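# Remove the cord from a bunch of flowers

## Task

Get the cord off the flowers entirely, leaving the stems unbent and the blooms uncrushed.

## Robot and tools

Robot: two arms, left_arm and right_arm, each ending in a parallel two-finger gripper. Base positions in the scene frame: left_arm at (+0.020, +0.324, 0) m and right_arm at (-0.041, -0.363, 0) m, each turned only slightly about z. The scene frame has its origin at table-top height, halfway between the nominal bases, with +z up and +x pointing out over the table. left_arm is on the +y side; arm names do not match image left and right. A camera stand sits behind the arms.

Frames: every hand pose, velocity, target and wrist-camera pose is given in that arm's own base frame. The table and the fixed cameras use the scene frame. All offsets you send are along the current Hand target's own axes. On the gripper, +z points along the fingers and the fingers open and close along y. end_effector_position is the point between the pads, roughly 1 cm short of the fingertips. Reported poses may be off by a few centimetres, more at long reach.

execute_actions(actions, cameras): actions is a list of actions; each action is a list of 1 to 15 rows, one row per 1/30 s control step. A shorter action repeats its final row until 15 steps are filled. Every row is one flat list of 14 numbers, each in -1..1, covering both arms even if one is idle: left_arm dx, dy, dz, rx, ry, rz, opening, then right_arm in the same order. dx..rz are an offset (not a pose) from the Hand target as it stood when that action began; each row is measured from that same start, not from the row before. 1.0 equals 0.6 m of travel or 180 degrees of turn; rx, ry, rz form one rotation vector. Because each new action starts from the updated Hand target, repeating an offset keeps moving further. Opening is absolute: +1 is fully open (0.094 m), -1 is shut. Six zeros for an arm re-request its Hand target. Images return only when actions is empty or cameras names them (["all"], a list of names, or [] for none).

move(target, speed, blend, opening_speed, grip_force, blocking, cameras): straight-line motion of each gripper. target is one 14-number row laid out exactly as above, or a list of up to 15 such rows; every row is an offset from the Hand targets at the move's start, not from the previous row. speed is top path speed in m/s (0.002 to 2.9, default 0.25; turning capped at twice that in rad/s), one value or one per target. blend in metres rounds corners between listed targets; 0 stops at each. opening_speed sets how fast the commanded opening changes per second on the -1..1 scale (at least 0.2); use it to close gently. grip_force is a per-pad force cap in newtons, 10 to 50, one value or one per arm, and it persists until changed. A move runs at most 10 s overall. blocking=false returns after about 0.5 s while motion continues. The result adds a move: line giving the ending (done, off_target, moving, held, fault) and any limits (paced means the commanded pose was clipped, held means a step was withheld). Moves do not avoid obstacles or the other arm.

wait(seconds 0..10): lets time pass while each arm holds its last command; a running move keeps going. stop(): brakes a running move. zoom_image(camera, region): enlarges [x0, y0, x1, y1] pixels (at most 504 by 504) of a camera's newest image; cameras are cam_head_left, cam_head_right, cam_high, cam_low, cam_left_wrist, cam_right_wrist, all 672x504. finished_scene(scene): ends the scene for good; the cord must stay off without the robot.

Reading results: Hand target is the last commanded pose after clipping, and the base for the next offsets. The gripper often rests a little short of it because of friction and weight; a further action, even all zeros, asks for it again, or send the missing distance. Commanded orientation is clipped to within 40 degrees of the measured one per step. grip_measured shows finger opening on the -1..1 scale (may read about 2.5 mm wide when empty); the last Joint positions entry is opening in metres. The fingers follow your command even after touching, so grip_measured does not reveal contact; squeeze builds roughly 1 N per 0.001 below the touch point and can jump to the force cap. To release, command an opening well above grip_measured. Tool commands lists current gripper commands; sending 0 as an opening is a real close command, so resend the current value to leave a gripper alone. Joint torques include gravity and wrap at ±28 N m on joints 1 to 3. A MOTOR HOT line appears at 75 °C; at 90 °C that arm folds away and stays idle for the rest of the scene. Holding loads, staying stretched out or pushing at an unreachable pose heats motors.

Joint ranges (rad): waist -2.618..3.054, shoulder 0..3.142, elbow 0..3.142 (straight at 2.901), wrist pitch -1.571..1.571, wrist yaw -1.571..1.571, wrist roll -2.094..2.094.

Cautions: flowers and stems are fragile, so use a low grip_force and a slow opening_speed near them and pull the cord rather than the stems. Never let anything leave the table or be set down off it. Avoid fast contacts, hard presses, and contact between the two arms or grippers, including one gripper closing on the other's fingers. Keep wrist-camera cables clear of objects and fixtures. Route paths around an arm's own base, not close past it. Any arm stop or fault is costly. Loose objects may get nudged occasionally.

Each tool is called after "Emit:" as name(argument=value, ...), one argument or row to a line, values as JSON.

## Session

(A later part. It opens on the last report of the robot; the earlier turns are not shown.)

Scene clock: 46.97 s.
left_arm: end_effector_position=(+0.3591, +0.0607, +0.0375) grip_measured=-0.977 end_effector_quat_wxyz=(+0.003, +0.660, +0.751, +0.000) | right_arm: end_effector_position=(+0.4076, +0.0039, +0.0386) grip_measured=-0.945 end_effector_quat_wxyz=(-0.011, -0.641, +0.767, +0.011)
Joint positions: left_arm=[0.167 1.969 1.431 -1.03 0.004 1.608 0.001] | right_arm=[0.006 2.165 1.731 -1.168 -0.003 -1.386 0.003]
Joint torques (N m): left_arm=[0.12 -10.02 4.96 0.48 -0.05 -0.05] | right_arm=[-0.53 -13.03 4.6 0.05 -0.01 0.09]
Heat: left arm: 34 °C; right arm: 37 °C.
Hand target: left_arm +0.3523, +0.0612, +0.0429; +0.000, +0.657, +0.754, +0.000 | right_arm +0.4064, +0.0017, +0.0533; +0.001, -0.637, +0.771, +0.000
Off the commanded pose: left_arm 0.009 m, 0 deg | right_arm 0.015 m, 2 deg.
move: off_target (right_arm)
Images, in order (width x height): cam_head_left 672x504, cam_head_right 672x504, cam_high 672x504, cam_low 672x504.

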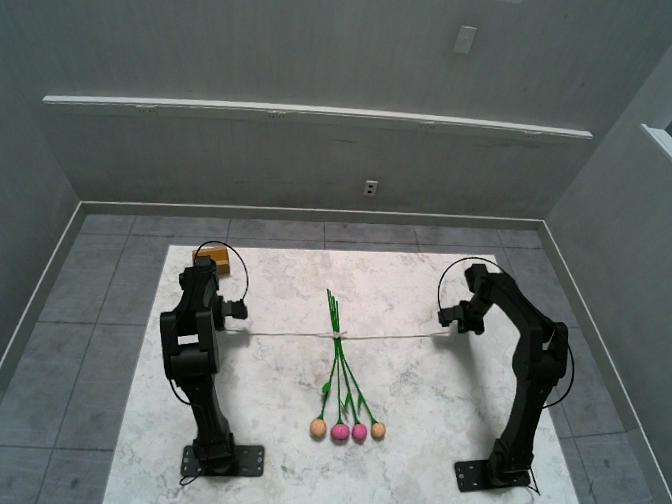

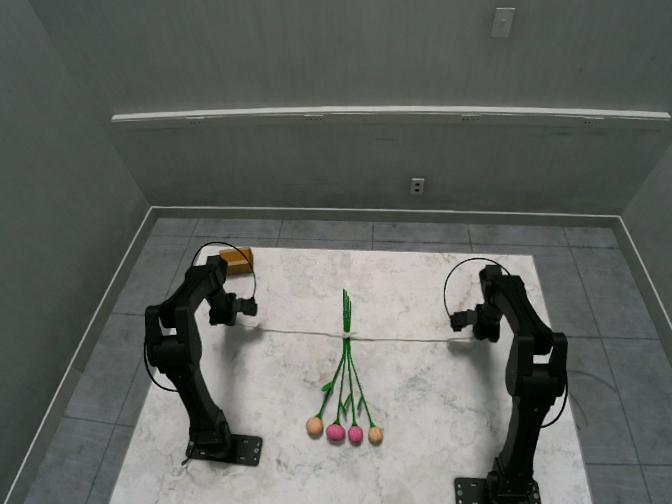

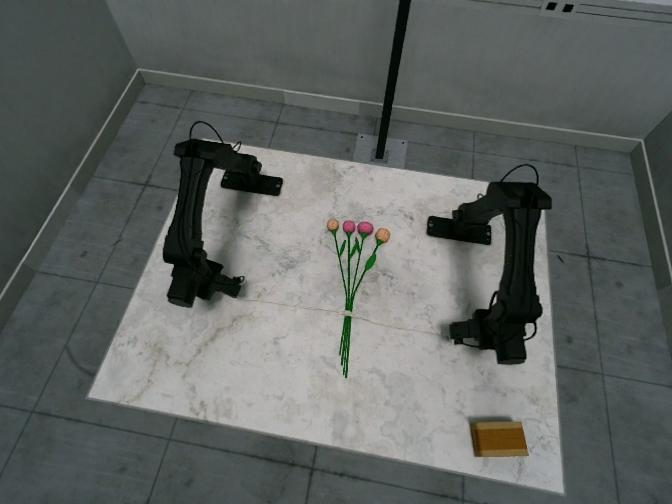

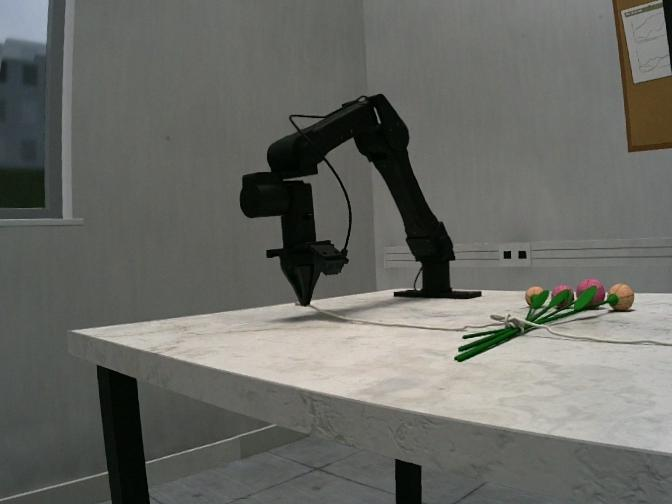

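Emit:
move(
  target=[0.084,0.003,-0.005,0,0,0,-1,0.083,-0.0075,-0.01,0,0,0,-1],
  speed=0.07,
  cameras=["cam_head_left","cam_high","cam_low"],
)

Emit:
zoom_image(
  camera="cam_head_left",
  region=[290, 290, 390, 370],
)

Emit:
zoom_image(
  camera="cam_low",
  region=[440, 290, 600, 370],
)

Scene clock: 52.27 s.
left_arm: end_effector_position=(+0.3462, +0.1097, +0.0399) grip_measured=-0.977 end_effector_quat_wxyz=(+0.000, +0.655, +0.756, -0.002) | right_arm: end_effector_position=(+0.4047, -0.0467, +0.0422) grip_measured=-0.945 end_effector_quat_wxyz=(-0.007, -0.635, +0.773, +0.009)
Joint positions: left_arm=[0.306 1.969 1.442 -1.047 0.003 1.733 0.001] | right_arm=[-0.119 2.153 1.728 -1.168 -0.003 -1.494 0.003]
Joint velocities: left_arm=[within noise] | right_arm=[-0.007 -0.012 0.022 0.051 -0.154 -0.051 0]
Joint torques (N m): left_arm=[0.02 -8.38 7.75 0.43 -0.05 0.06] | right_arm=[-0.28 -13 5.3 -0.12 -0.01 -0.06]
Heat: left arm: 34 °C; right arm: 36 °C.
Hand target: left_arm +0.3474, +0.1112, +0.0459; +0.000, +0.657, +0.754, +0.000 | right_arm +0.4014, -0.0480, +0.0592; +0.001, -0.637, +0.771, +0.000
Off the commanded pose: left_arm 0.006 m, 0 deg | right_arm 0.017 m, 1 deg.
move: off_target (right_arm)
Images, in order (width x height): cam_head_left 672x504, cam_high 672x504, cam_low 672x504.

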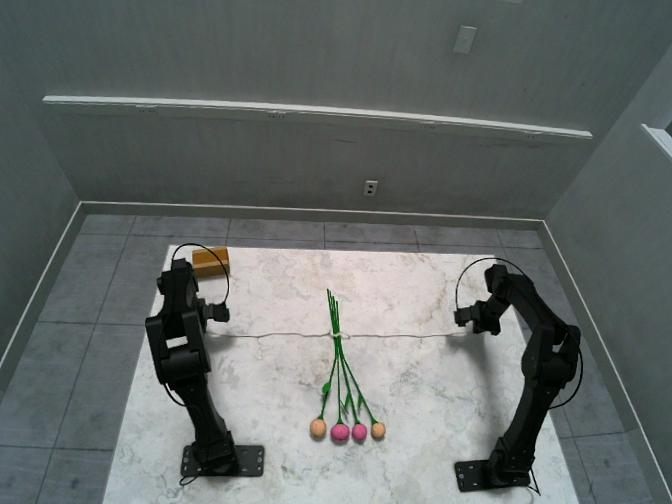

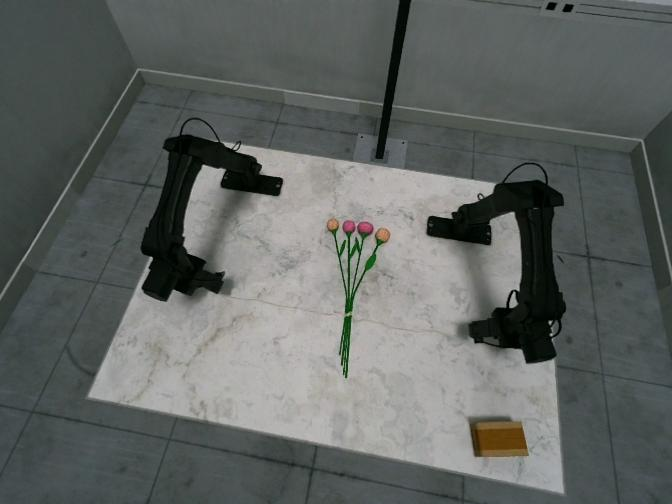

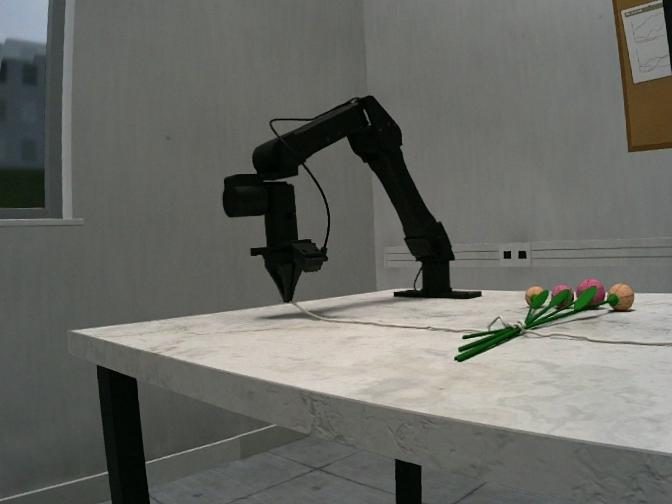

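Scaled by 5.040.

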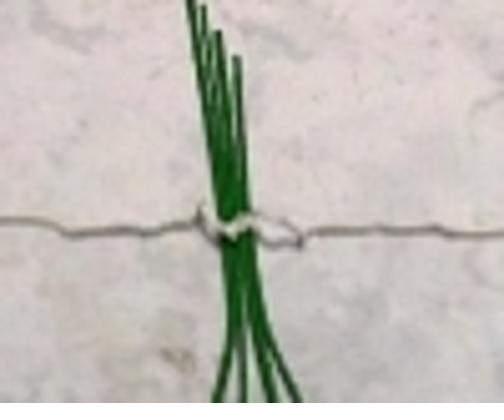

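Scaled by 3.150.

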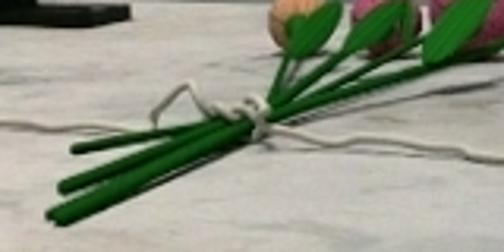

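Emit:
move(
  target=[0.045,0.0,-0.00,0,0,0,-1,0.045,-0.003,-0.0,0,0,0,-1],
  speed=0.07,
  cameras=["cam_head_left","cam_high","cam_low"],
)

Emit:
zoom_image(
  camera="cam_head_left",
  region=[290, 290, 390, 370],
)

Emit:
zoom_image(
  camera="cam_low",
  region=[440, 290, 600, 370],
)

Scene clock: 61.00 s.
left_arm: end_effector_position=(+0.3438, +0.1377, +0.0471) grip_measured=-0.977 end_effector_quat_wxyz=(+0.005, +0.654, +0.756, +0.007) | right_arm: end_effector_position=(+0.4005, -0.0743, +0.0422) grip_measured=-0.945 end_effector_quat_wxyz=(-0.006, -0.634, +0.773, +0.009)
Joint positions: left_arm=[0.379 1.969 1.471 -1.055 0.003 1.806 0.001] | right_arm=[-0.187 2.153 1.728 -1.168 -0.002 -1.561 0.003]
Joint torques (N m): left_arm=[-0.12 -6.95 7.83 0.46 -0.05 0.07] | right_arm=[-0.28 -12.74 5.7 -0.12 -0.02 -0.06]
Heat: left arm: 34 °C; right arm: 37 °C.
Hand target: left_arm +0.3437, +0.1380, +0.0460; +0.000, +0.657, +0.754, +0.000 | right_arm +0.3981, -0.0749, +0.0592; +0.001, -0.637, +0.771, +0.000
Off the commanded pose: left_arm 0.001 m, 1 deg | right_arm 0.017 m, 1 deg.
move: off_target (right_arm)
Images, in order (width x height): cam_head_left 672x504, cam_high 672x504, cam_low 672x504.

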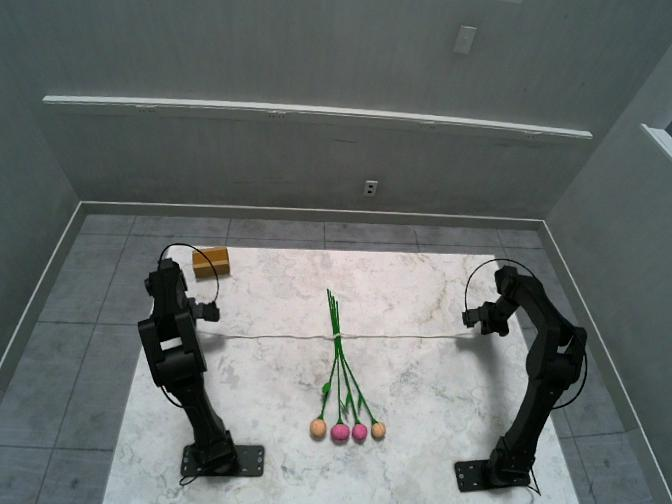

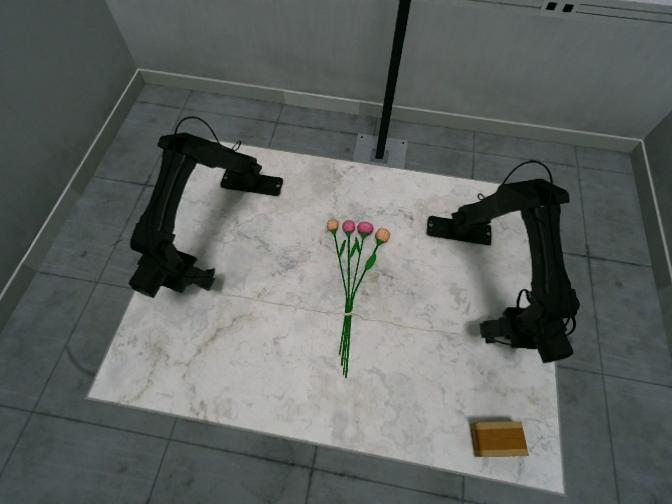

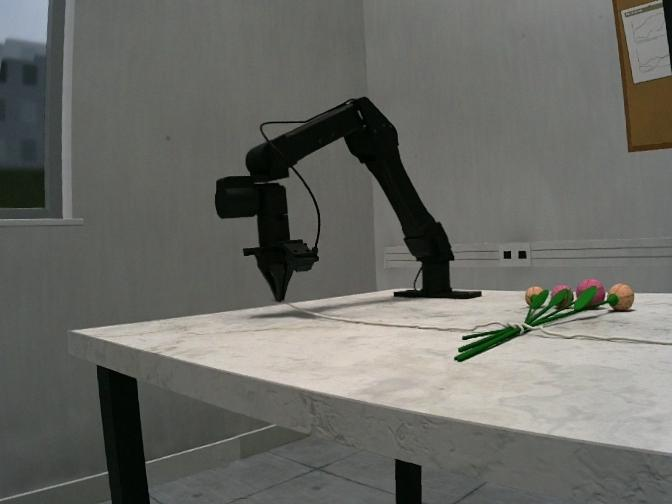

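Scaled by 5.040.

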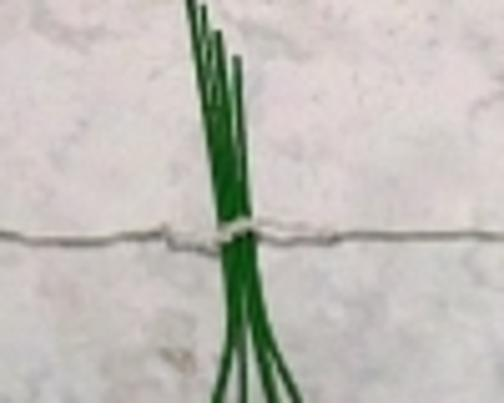

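Scaled by 3.150.

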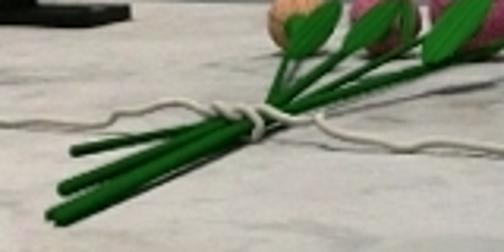

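Emit:
move(
  target=[
    [0,0,0,0,0,0,-1,-0.033,0.006,0.038,0,0,0,-1],
    [0,0,0,0,0,0,-1,-0.033,0.006,0.038,0,0,0,-0.5],
    [0,0,0,0,0,0,-1,-0.033,0.006,-0.08,0,0,0,-0.5],
    [0,0,0,0,0,0,-1,-0.499,0.0955,-0.06,0,0,0,-0.2],
  ],
  speed=[0.08,0.08,0.12,0.3],
  blend=[0,0,0.03,0],
  cameras=["cam_head_left","cam_low","cam_right_wrist"],
)

Scene clock: 68.50 s.
left_arm: end_effector_position=(+0.3438, +0.1377, +0.0471) grip_measured=-0.977 end_effector_quat_wxyz=(+0.005, +0.654, +0.756, +0.007) | right_arm: end_effector_position=(+0.3963, +0.2308, +0.1028) grip_measured=-0.202 end_effector_quat_wxyz=(+0.011, -0.641, +0.767, -0.003)
Joint positions: left_arm=[0.379 1.969 1.471 -1.055 0.003 1.806 0.001] | right_arm=[0.526 2.347 2.291 -1.492 0.002 -0.866 0.038]
Joint torques (N m): left_arm=[-0.1 -6.94 7.83 0.47 -0.05 0.07] | right_arm=[-0.5 -8.36 8.5 -0.02 -0.05 0.07]
Heat: left arm: 35 °C; right arm: 37 °C.
Hand target: left_arm +0.3437, +0.1380, +0.0460; +0.000, +0.657, +0.754, +0.000 | right_arm +0.3982, +0.2299, +0.0957; +0.001, -0.637, +0.771, +0.000
Off the commanded pose: left_arm 0.001 m, 1 deg | right_arm 0.008 m, 1 deg.
move: done; target 2's new opening was sent with right_arm's hand 0.011 m and 2 deg from that target
camera_calibration:
cam_right_wrist: T_world_to_cam=[[0.989407, -0.132984, 0.0582079, -0.370196], [-0.144927, -0.881936, 0.448536, 0.244349], [-0.00831255, -0.452221, -0.891867, 0.282869], [0, 0, 0, 1]] pos_world=[0.404039, 0.294189, 0.16423]
Images, in order (width x height): cam_head_left 672x504, cam_low 672x504, cam_right_wrist 672x504.

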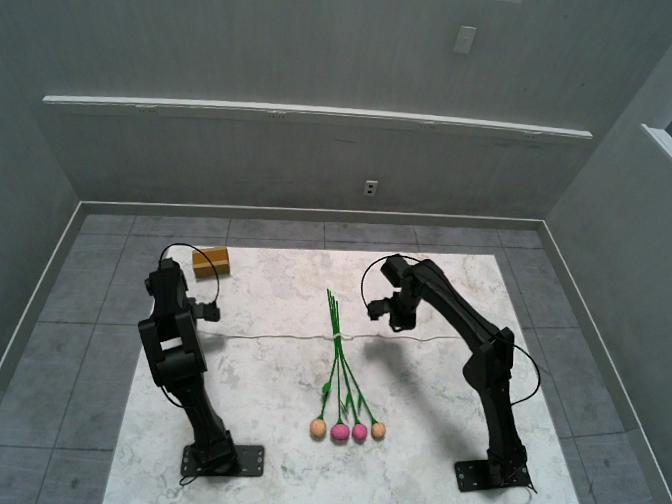

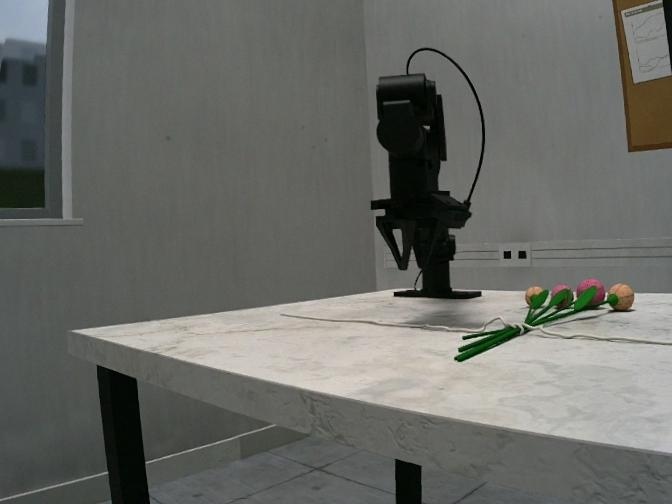

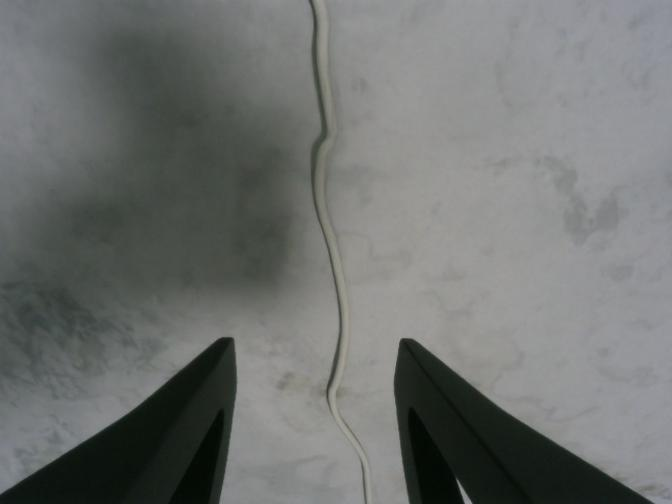

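Emit:
move(
  target=[
    [0,0,0,0,0,0,-1,0,-0.006,0.10,0,0,0,-0.5],
    [0,0,0,0,0,0,-1,0,-0.006,0.145,0,0,0,-0.5],
  ],
  speed=[0.15,0.05],
  blend=[0.01,0],
  cameras=["cam_low","cam_right_wrist"],
)

Emit:
zoom_image(
  camera="cam_low",
  region=[300, 260, 560, 380],
)

Scene clock: 73.20 s.
left_arm: end_effector_position=(+0.3438, +0.1377, +0.0471) grip_measured=-0.977 end_effector_quat_wxyz=(+0.005, +0.654, +0.756, +0.007) | right_arm: end_effector_position=(+0.4020, +0.2341, +0.0253) grip_measured=-0.498 end_effector_quat_wxyz=(+0.015, -0.641, +0.767, -0.003)
Joint positions: left_arm=[0.379 1.969 1.471 -1.055 0.003 1.806 0.001] | right_arm=[0.526 2.36 2.005 -1.186 0.002 -0.866 0.024]
Joint torques (N m): left_arm=[-0.1 -6.97 7.84 0.47 -0.05 0.07] | right_arm=[-0.95 -8.61 5.07 0.33 -0.06 0.02]
Heat: left arm: 36 °C; right arm: 37 °C.
Hand target: left_arm +0.3437, +0.1380, +0.0460; +0.000, +0.657, +0.754, +0.000 | right_arm +0.4020, +0.2294, +0.0087; +0.001, -0.637, +0.771, +0.000
Off the commanded pose: left_arm 0.001 m, 1 deg | right_arm 0.017 m, 2 deg.
move: off_target (right_arm)
camera_calibration:
cam_right_wrist: T_world_to_cam=[[0.989061, -0.133198, 0.0633725, -0.370789], [-0.147469, -0.883354, 0.444903, 0.284316], [-0.0032799, -0.449382, -0.893334, 0.212597], [0, 0, 0, 1]] pos_world=[0.409358, 0.2973, 0.086925]
Images, in order (width x height): cam_low 672x504, cam_right_wrist 672x504.

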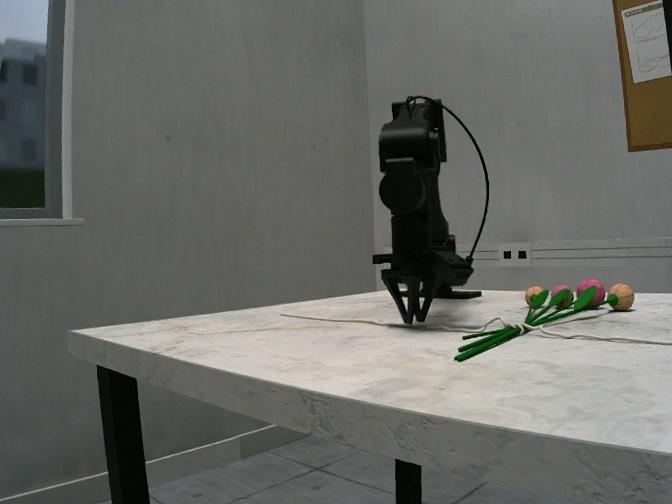

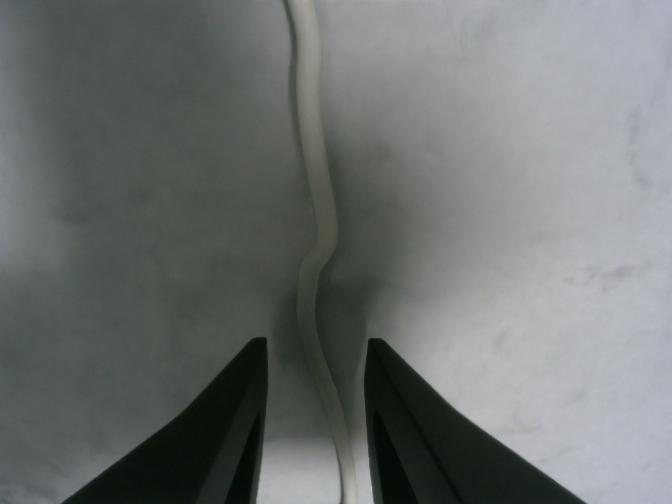

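Scaled by 1.938.

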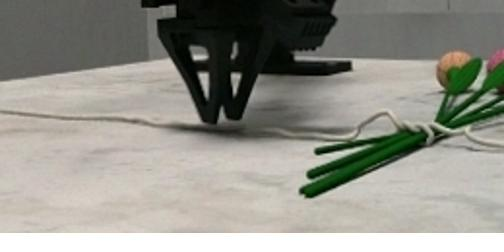

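Emit:
move(
  target=[
    [0,0,0,0,0,0,-1,0,0,0.014,0,0,0,-0.5],
    [0,0,0,0,0,0,-1,0,0,0.014,0,0,0,-1],
  ],
  speed=[0.04,0.04],
  opening_speed=0.7,
  cameras=["cam_low","cam_right_wrist"],
)

Emit:
zoom_image(
  camera="cam_low",
  region=[300, 260, 560, 380],
)

Scene clock: 76.73 s.
left_arm: end_effector_position=(+0.3438, +0.1377, +0.0471) grip_measured=-0.977 end_effector_quat_wxyz=(+0.005, +0.654, +0.756, +0.007) | right_arm: end_effector_position=(+0.4039, +0.2352, +0.0203) grip_measured=-0.986 end_effector_quat_wxyz=(+0.020, -0.641, +0.767, -0.004)
Joint positions: left_arm=[0.379 1.969 1.471 -1.055 0.003 1.806 0.001] | right_arm=[0.526 2.36 1.984 -1.155 0.002 -0.866 0.001]
Joint torques (N m): left_arm=[-0.12 -6.97 7.86 0.47 -0.05 0.07] | right_arm=[-0.98 -8.2 4.92 0.33 -0.06 0.03]
Heat: left arm: 36 °C; right arm: 37 °C.
Hand target: left_arm +0.3437, +0.1380, +0.0460; +0.000, +0.657, +0.754, +0.000 | right_arm +0.4019, +0.2294, +0.0002; +0.001, -0.637, +0.771, +0.000
Off the commanded pose: left_arm 0.001 m, 1 deg | right_arm 0.021 m, 2 deg.
move: off_target (right_arm); target 2's new opening was sent with right_arm's hand 0.021 m and 2 deg from that target
camera_calibration:
cam_right_wrist: T_world_to_cam=[[0.988418, -0.13355, 0.0720713, -0.372074], [-0.151664, -0.885823, 0.438538, 0.290138], [0.0052757, -0.444389, -0.895818, 0.2041], [0, 0, 0, 1]] pos_world=[0.410691, 0.29802, 0.082416]
Images, in order (width x height): cam_low 672x504, cam_right_wrist 672x504.

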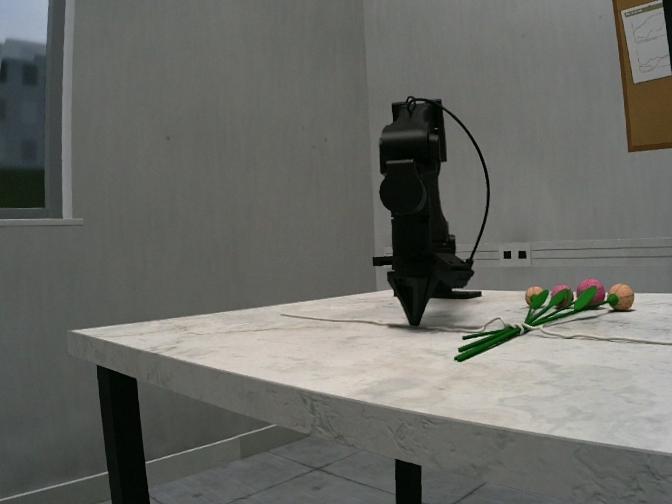

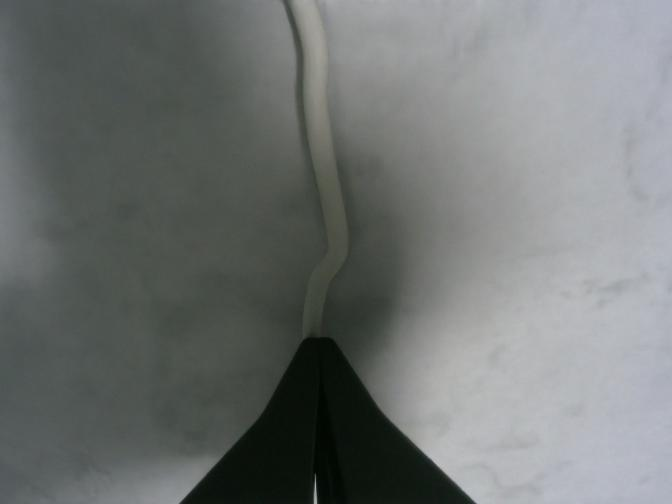

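Scaled by 1.938.

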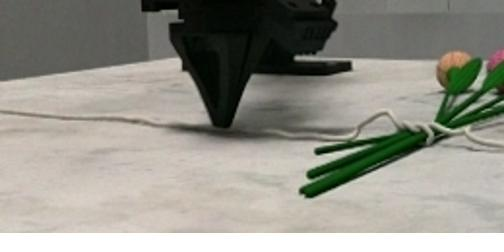

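Emit:
move(
  target=[
    [0,0,0,0,0,0,-1,0,0,-0.008,0,0,0,-0.5],
    [0,0,0,0,0,0,-1,0,0,0.011,0,0,0,-0.5],
    [0,0,0,0,0,0,-1,0,0,0.011,0,0,0,-1],
  ],
  speed=[0.05,0.04,0.04],
  opening_speed=0.8,
  cameras=["cam_low","cam_right_wrist"],
)

Scene clock: 80.23 s.
left_arm: end_effector_position=(+0.3438, +0.1377, +0.0471) grip_measured=-0.977 end_effector_quat_wxyz=(+0.005, +0.654, +0.756, +0.007) | right_arm: end_effector_position=(+0.4038, +0.2351, +0.0173) grip_measured=-0.942 end_effector_quat_wxyz=(+0.020, -0.641, +0.767, -0.004)
Joint positions: left_arm=[0.379 1.969 1.471 -1.055 0.003 1.806 0.001] | right_arm=[0.526 2.362 1.977 -1.145 0.002 -0.866 0.003]
Joint torques (N m): left_arm=[-0.09 -6.97 7.84 0.47 -0.05 0.07] | right_arm=[-0.92 -8.05 4.07 0.48 -0.06 0.02]
Heat: left arm: 36 °C; right arm: 37 °C.
Hand target: left_arm +0.3437, +0.1380, +0.0460; +0.000, +0.657, +0.754, +0.000 | right_arm +0.4020, +0.2294, -0.0064; +0.001, -0.637, +0.771, +0.000
Off the commanded pose: left_arm 0.001 m, 1 deg | right_arm 0.024 m, 2 deg.
move: off_target (right_arm); target 3's new opening was sent with right_arm's hand 0.024 m and 2 deg from that target
camera_calibration:
cam_right_wrist: T_world_to_cam=[[0.988467, -0.133519, 0.0714568, -0.371829], [-0.151365, -0.885645, 0.439, 0.291283], [0.0046707, -0.444753, -0.895641, 0.201666], [0, 0, 0, 1]] pos_world=[0.410689, 0.298018, 0.0793167]
Images, in order (width x height): cam_low 672x504, cam_right_wrist 672x504.

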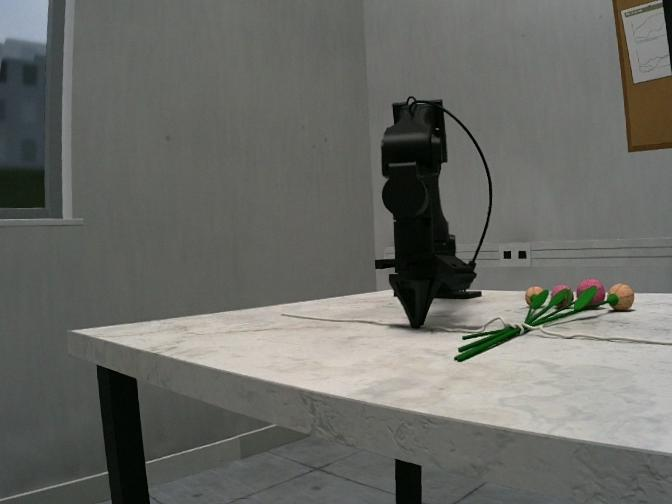

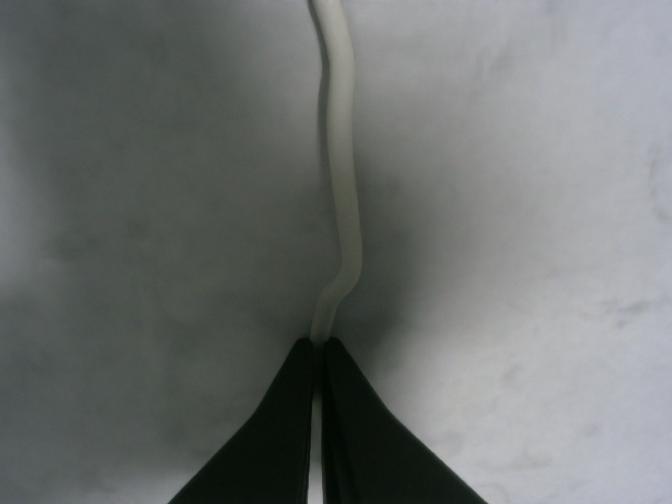

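Emit:
move(
  target=[
    [-0.033,0,0.04,0,0,0,-1,0,0,-0.012,0,0,0,-1],
    [-0.033,0,0.04,0,0,0,-0.4,0,0,-0.012,0,0,0,-1],
    [-0.033,0,-0.133,0,0,0,-0.4,0,0,-0.012,0,0,0,-1],
    [-0.7075,-0.166,-0.123,0,0,-0.456,-0.1,0,0,-0.012,0,0,0,-1],
  ],
  speed=[0.08,0.08,0.12,0.3],
  blend=[0,0,0.03,0],
  cameras=["cam_head_left","cam_high","cam_low","cam_left_wrist"],
)

Scene clock: 90.20 s.
left_arm: end_effector_position=(+0.3007, -0.2970, +0.1243) grip_measured=-0.102 end_effector_quat_wxyz=(+0.007, +0.007, +1.000, -0.007) | right_arm: end_effector_position=(+0.4037, +0.2351, +0.0172) grip_measured=-0.944 end_effector_quat_wxyz=(+0.020, -0.641, +0.767, -0.004)
Joint positions: left_arm=[-0.781 2.169 2.081 -1.463 0.001 -0.768 0.042] | right_arm=[0.526 2.362 1.977 -1.145 0.002 -0.866 0.003]
Joint torques (N m): left_arm=[0.32 -8.02 8.1 0.51 -0.02 -0.07] | right_arm=[-0.95 -8.38 5.74 0.19 -0.06 0.02]
Heat: left arm: 36 °C; right arm: 37 °C.
Hand target: left_arm +0.3028, -0.2960, +0.1198; +0.000, +0.001, +1.000, +0.000 | right_arm +0.4019, +0.2294, +0.0008; +0.001, -0.637, +0.771, +0.000
Off the commanded pose: left_arm 0.005 m, 1 deg | right_arm 0.017 m, 2 deg.
move: off_target (right_arm); target 2's new opening was sent with left_arm's hand 0.011 m and 1 deg from that target
camera_calibration:
cam_left_wrist: T_world_to_cam=[[0.0548903, -0.995788, 0.0734373, -0.326127], [-0.903745, -0.0182761, 0.427681, 0.245727], [-0.424537, -0.0898441, -0.900942, 0.296022], [0, 0, 0, 1]] pos_world=[0.365648, -0.293667, 0.185556]
Images, in order (width x height): cam_head_left 672x504, cam_high 672x504, cam_low 672x504, cam_left_wrist 672x504.

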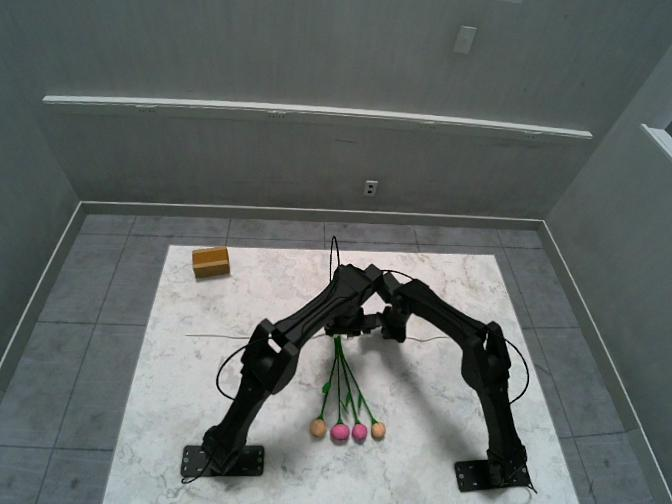

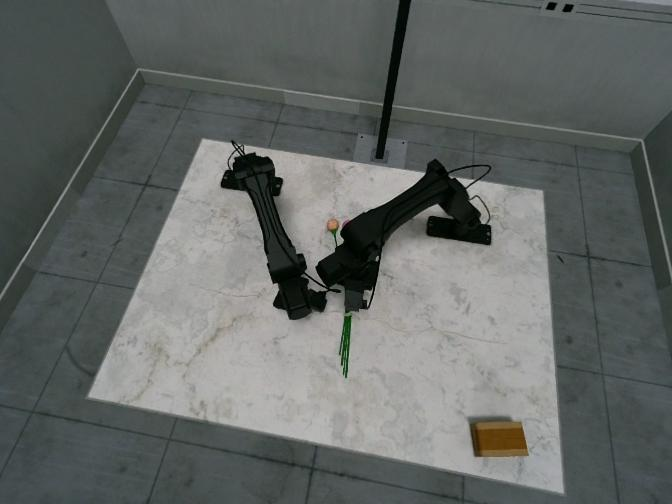

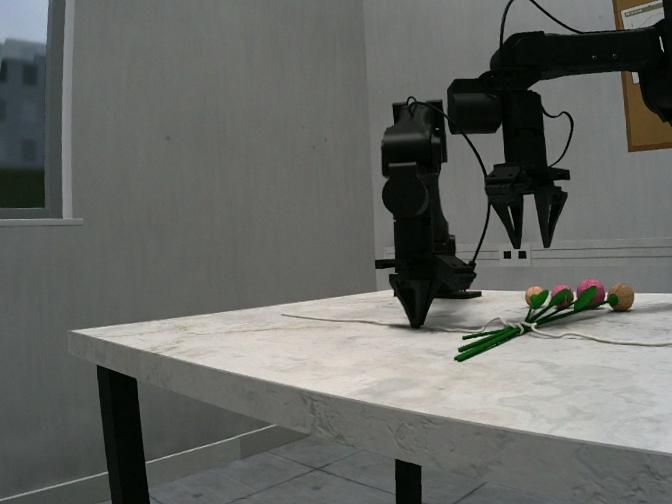

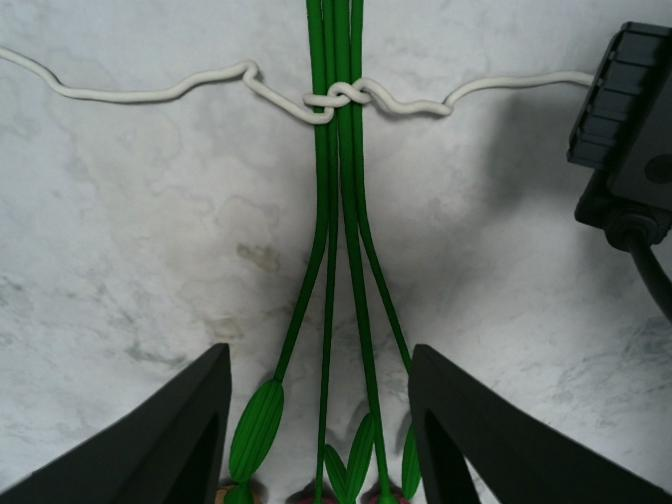

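Emit:
move(
  target=[-0.032,-0.024,0.04,0,0,0,-0.1,0.067,0,-0.025,0,0,0,-1],
  speed=0.05,
  cameras=["cam_left_wrist","cam_low"],
)

Scene clock: 95.83 s.
left_arm: end_effector_position=(+0.3162, -0.3082, +0.1007) grip_measured=-0.102 end_effector_quat_wxyz=(-0.001, +0.003, +1.000, +0.001) | right_arm: end_effector_position=(+0.3995, +0.2032, +0.0163) grip_measured=-0.945 end_effector_quat_wxyz=(+0.015, -0.638, +0.769, +0.009)
Joint positions: left_arm=[-0.774 2.282 2.171 -1.463 0.001 -0.768 0.042] | right_arm=[0.459 2.294 1.854 -1.106 -0.024 -0.926 0.003]
Joint torques (N m): left_arm=[0.35 -8.81 8.02 0.71 -0.02 0.01] | right_arm=[-1.21 -11.62 3.37 0.05 0.21 -0.07]
Heat: left arm: 36 °C; right arm: 37 °C.
Hand target: left_arm +0.3219, -0.3104, +0.0958; +0.000, +0.001, +1.000, +0.000 | right_arm +0.3943, +0.1898, +0.0157; +0.001, -0.637, +0.771, +0.000
Off the commanded pose: left_arm 0.008 m, 0 deg | right_arm 0.014 m, 2 deg.
move: off_target (right_arm)
camera_calibration:
cam_left_wrist: T_world_to_cam=[[0.062687, -0.996367, 0.0576477, -0.33743], [-0.896987, -0.0309205, 0.440975, 0.26226], [-0.43759, -0.0793526, -0.895666, 0.287224], [0, 0, 0, 1]] pos_world=[0.382082, -0.305303, 0.161058]
Images, in order (width x height): cam_low 672x504, cam_left_wrist 672x504.

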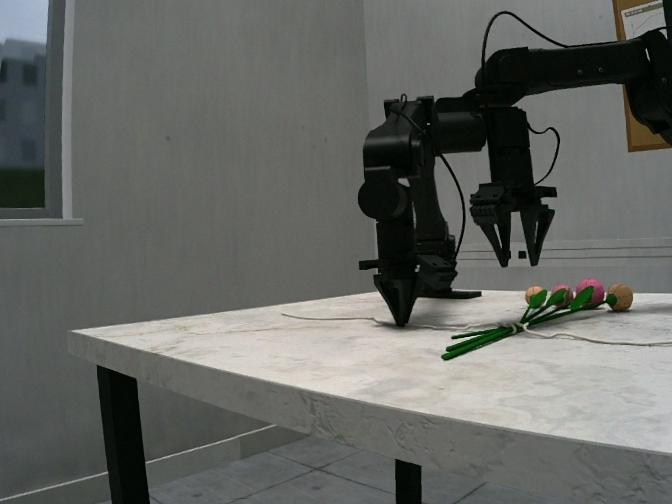

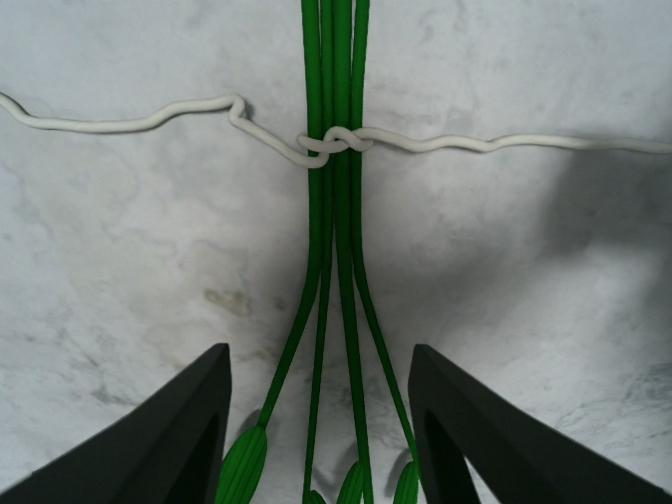

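Emit:
move(
  target=[-0.003,-0.0185,0.115,0,0,0,-0.1,0,0,-0.045,0,0,0,-1],
  speed=0.08,
  cameras=["cam_left_wrist","cam_low"],
)

Emit:
zoom_image(
  camera="cam_low",
  region=[380, 230, 620, 370],
)

Scene clock: 99.90 s.
left_arm: end_effector_position=(+0.3272, -0.3220, +0.0402) grip_measured=-0.102 end_effector_quat_wxyz=(+0.009, +0.002, +1.000, -0.010) | right_arm: end_effector_position=(+0.3851, +0.1903, +0.0190) grip_measured=-0.945 end_effector_quat_wxyz=(-0.023, -0.637, +0.771, +0.009)
Joint positions: left_arm=[-0.779 2.327 2.008 -1.225 0.001 -0.776 0.042] | right_arm=[0.454 2.292 1.863 -1.19 -0.006 -0.927 0.003]
Joint torques (N m): left_arm=[-0.42 -9.21 5.44 0.78 -0.01 -0.06] | right_arm=[-0.8 -13.31 8.35 -0.16 0.03 -0.07]
Heat: left arm: 36 °C; right arm: 36 °C.
Hand target: left_arm +0.3237, -0.3215, +0.0268; +0.000, +0.001, +1.000, +0.000 | right_arm +0.3943, +0.1899, +0.0428; +0.001, -0.637, +0.771, +0.000
Off the commanded pose: left_arm 0.014 m, 2 deg | right_arm 0.025 m, 3 deg.
move: off_target (left_arm, right_arm)
camera_calibration:
cam_left_wrist: T_world_to_cam=[[0.0643307, -0.994783, 0.0791758, -0.349408], [-0.905801, -0.0249118, 0.42297, 0.303923], [-0.418791, -0.0989275, -0.902678, 0.224489], [0, 0, 0, 1]] pos_world=[0.391786, -0.317806, 0.101756]
Images, in order (width x height): cam_low 672x504, cam_left_wrist 672x504.

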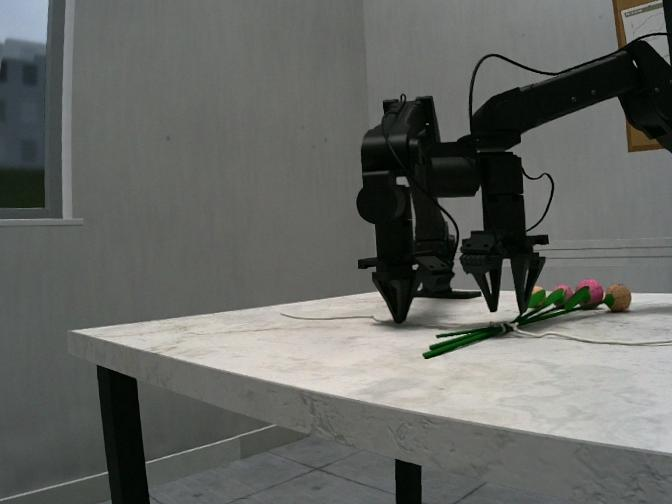

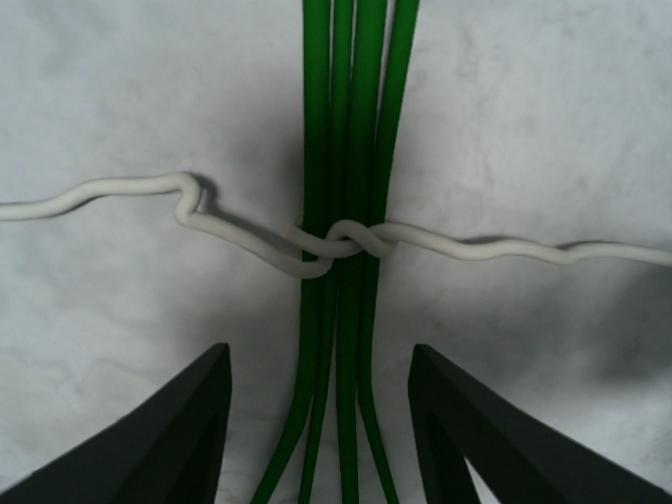

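Scaled by 2.100.

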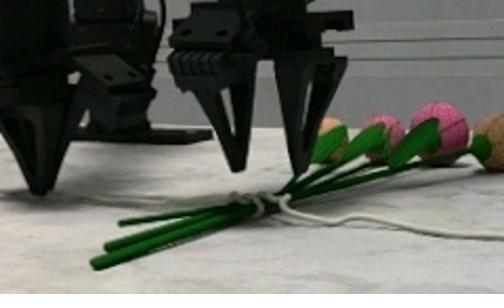

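Emit:
move(
  target=[0.003,-0.007,0.036,0,0,0,-0.1,0,0,0,0,0,0,-1],
  speed=0.05,
  cameras=["cam_left_wrist","cam_low"],
)

Emit:
zoom_image(
  camera="cam_low",
  region=[380, 230, 620, 370],
)

Scene clock: 101.90 s.
left_arm: end_effector_position=(+0.3268, -0.3272, +0.0204) grip_measured=-0.102 end_effector_quat_wxyz=(+0.011, +0.001, +1.000, -0.012) | right_arm: end_effector_position=(+0.3848, +0.1900, +0.0190) grip_measured=-0.945 end_effector_quat_wxyz=(-0.024, -0.637, +0.771, +0.009)
Joint positions: left_arm=[-0.788 2.347 1.963 -1.155 0.001 -0.785 0.042] | right_arm=[0.454 2.292 1.863 -1.192 -0.005 -0.927 0.003]
Joint torques (N m): left_arm=[-0.49 -9.1 5.27 0.78 -0.02 -0.07] | right_arm=[-0.79 -13.33 8.35 -0.15 0.03 -0.07]
Heat: left arm: 36 °C; right arm: 37 °C.
Hand target: left_arm +0.3219, -0.3257, +0.0052; +0.000, +0.001, +1.000, +0.000 | right_arm +0.3942, +0.1899, +0.0428; +0.001, -0.637, +0.771, +0.000
Off the commanded pose: left_arm 0.016 m, 2 deg | right_arm 0.026 m, 3 deg.
move: off_target (left_arm, right_arm)
camera_calibration:
cam_left_wrist: T_world_to_cam=[[0.0647285, -0.994392, 0.0836314, -0.353019], [-0.907384, -0.0237728, 0.419629, 0.312786], [-0.415288, -0.103048, -0.903835, 0.203563], [0, 0, 0, 1]] pos_world=[0.391205, -0.322627, 0.0822564]
Images, in order (width x height): cam_low 672x504, cam_left_wrist 672x504.

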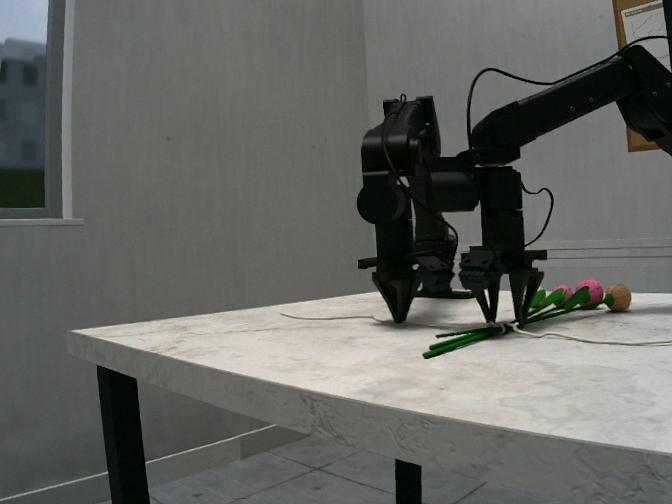

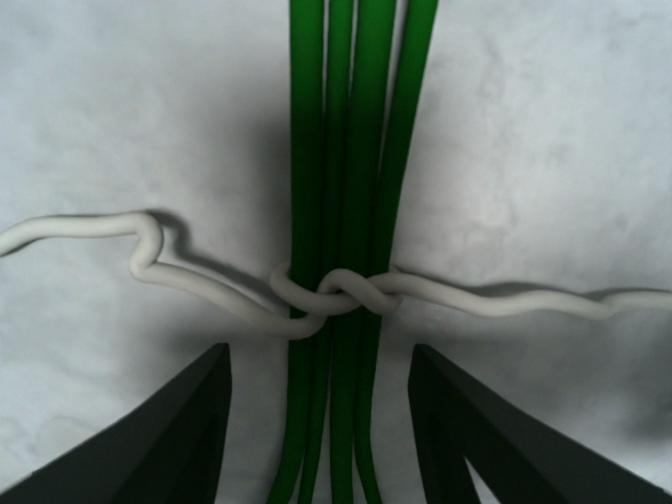

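Scaled by 2.100.

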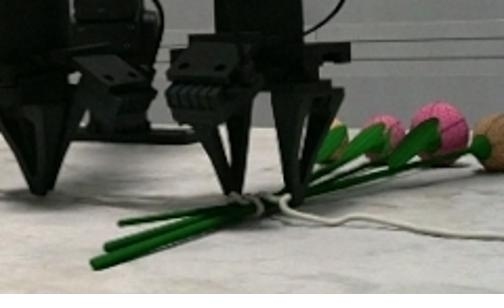

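Emit:
move(
  target=[
    [0.015,0,0.008,0,0,0,-0.1,0,0,0,0,0,0,-1],
    [0.015,0,0.008,0,0,0,-0.4,0,0,0,0,0,0,-1],
    [0.015,0,0.008,0,0,0,-0.4,0.18,0.0,-0.03,0,0,0,-1],
  ],
  speed=[0.05,0.05,0.08],
  cameras=["cam_left_wrist","cam_low","cam_high"],
)

Scene clock: 107.23 s.
left_arm: end_effector_position=(+0.3219, -0.3311, +0.0137) grip_measured=-0.398 end_effector_quat_wxyz=(+0.014, +0.000, +1.000, -0.015) | right_arm: end_effector_position=(+0.3735, +0.0883, +0.0484) grip_measured=-0.945 end_effector_quat_wxyz=(-0.012, -0.636, +0.771, +0.011)
Joint positions: left_arm=[-0.801 2.339 1.922 -1.113 0.001 -0.8 0.028] | right_arm=[0.225 2.064 1.615 -1.152 -0.009 -1.154 0.003]
Joint torques (N m): left_arm=[-0.53 -10.07 3.88 0.75 -0.03 -0.06] | right_arm=[-0.84 -12.01 4.6 0.11 0.04 -0.07]
Heat: left arm: 35 °C; right arm: 37 °C.
Hand target: left_arm +0.3129, -0.3258, +0.0004; +0.000, +0.001, +1.000, +0.000 | right_arm +0.3738, +0.0837, +0.0605; +0.001, -0.637, +0.771, +0.000
Off the commanded pose: left_arm 0.017 m, 2 deg | right_arm 0.013 m, 2 deg.
move: off_target (left_arm, right_arm); target 2's new opening was sent with left_arm's hand 0.016 m and 2 deg from that target
camera_calibration:
cam_left_wrist: T_world_to_cam=[[0.0657914, -0.993666, 0.0911012, -0.3563], [-0.909561, -0.0221767, 0.414979, 0.312318], [-0.41033, -0.110164, -0.905259, 0.191111], [0, 0, 0, 1]] pos_world=[0.385932, -0.326063, 0.0758591]
Images, in order (width x height): cam_high 672x504, cam_low 672x504, cam_left_wrist 672x504.

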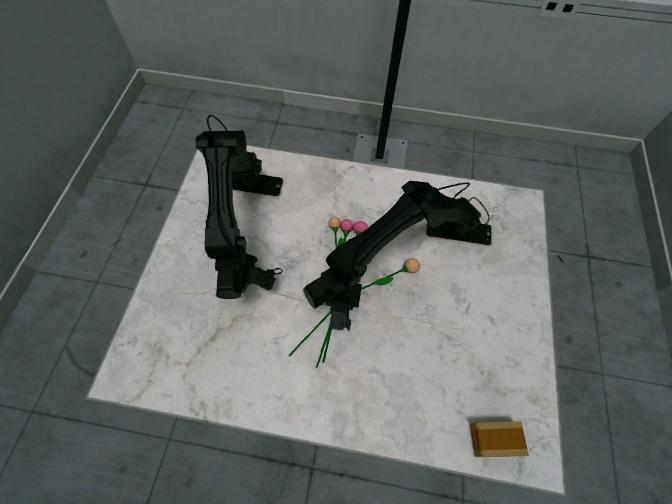

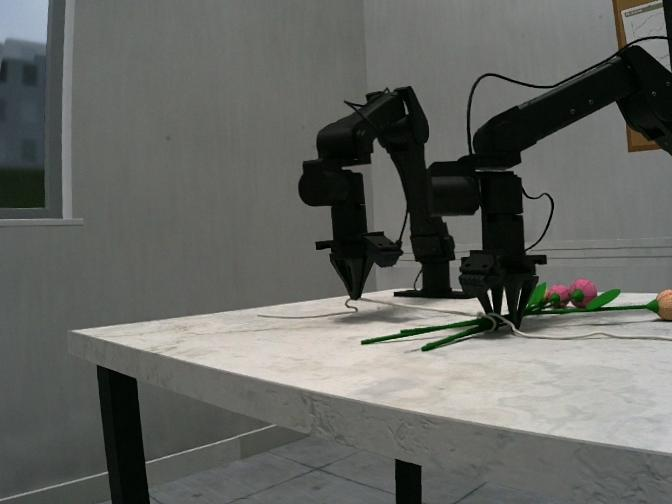

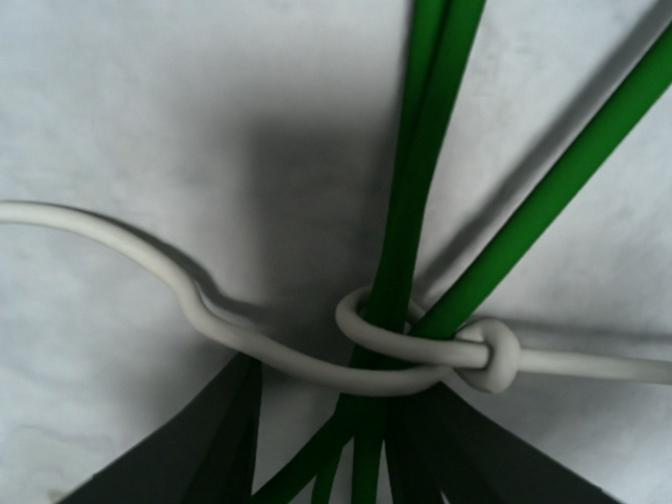

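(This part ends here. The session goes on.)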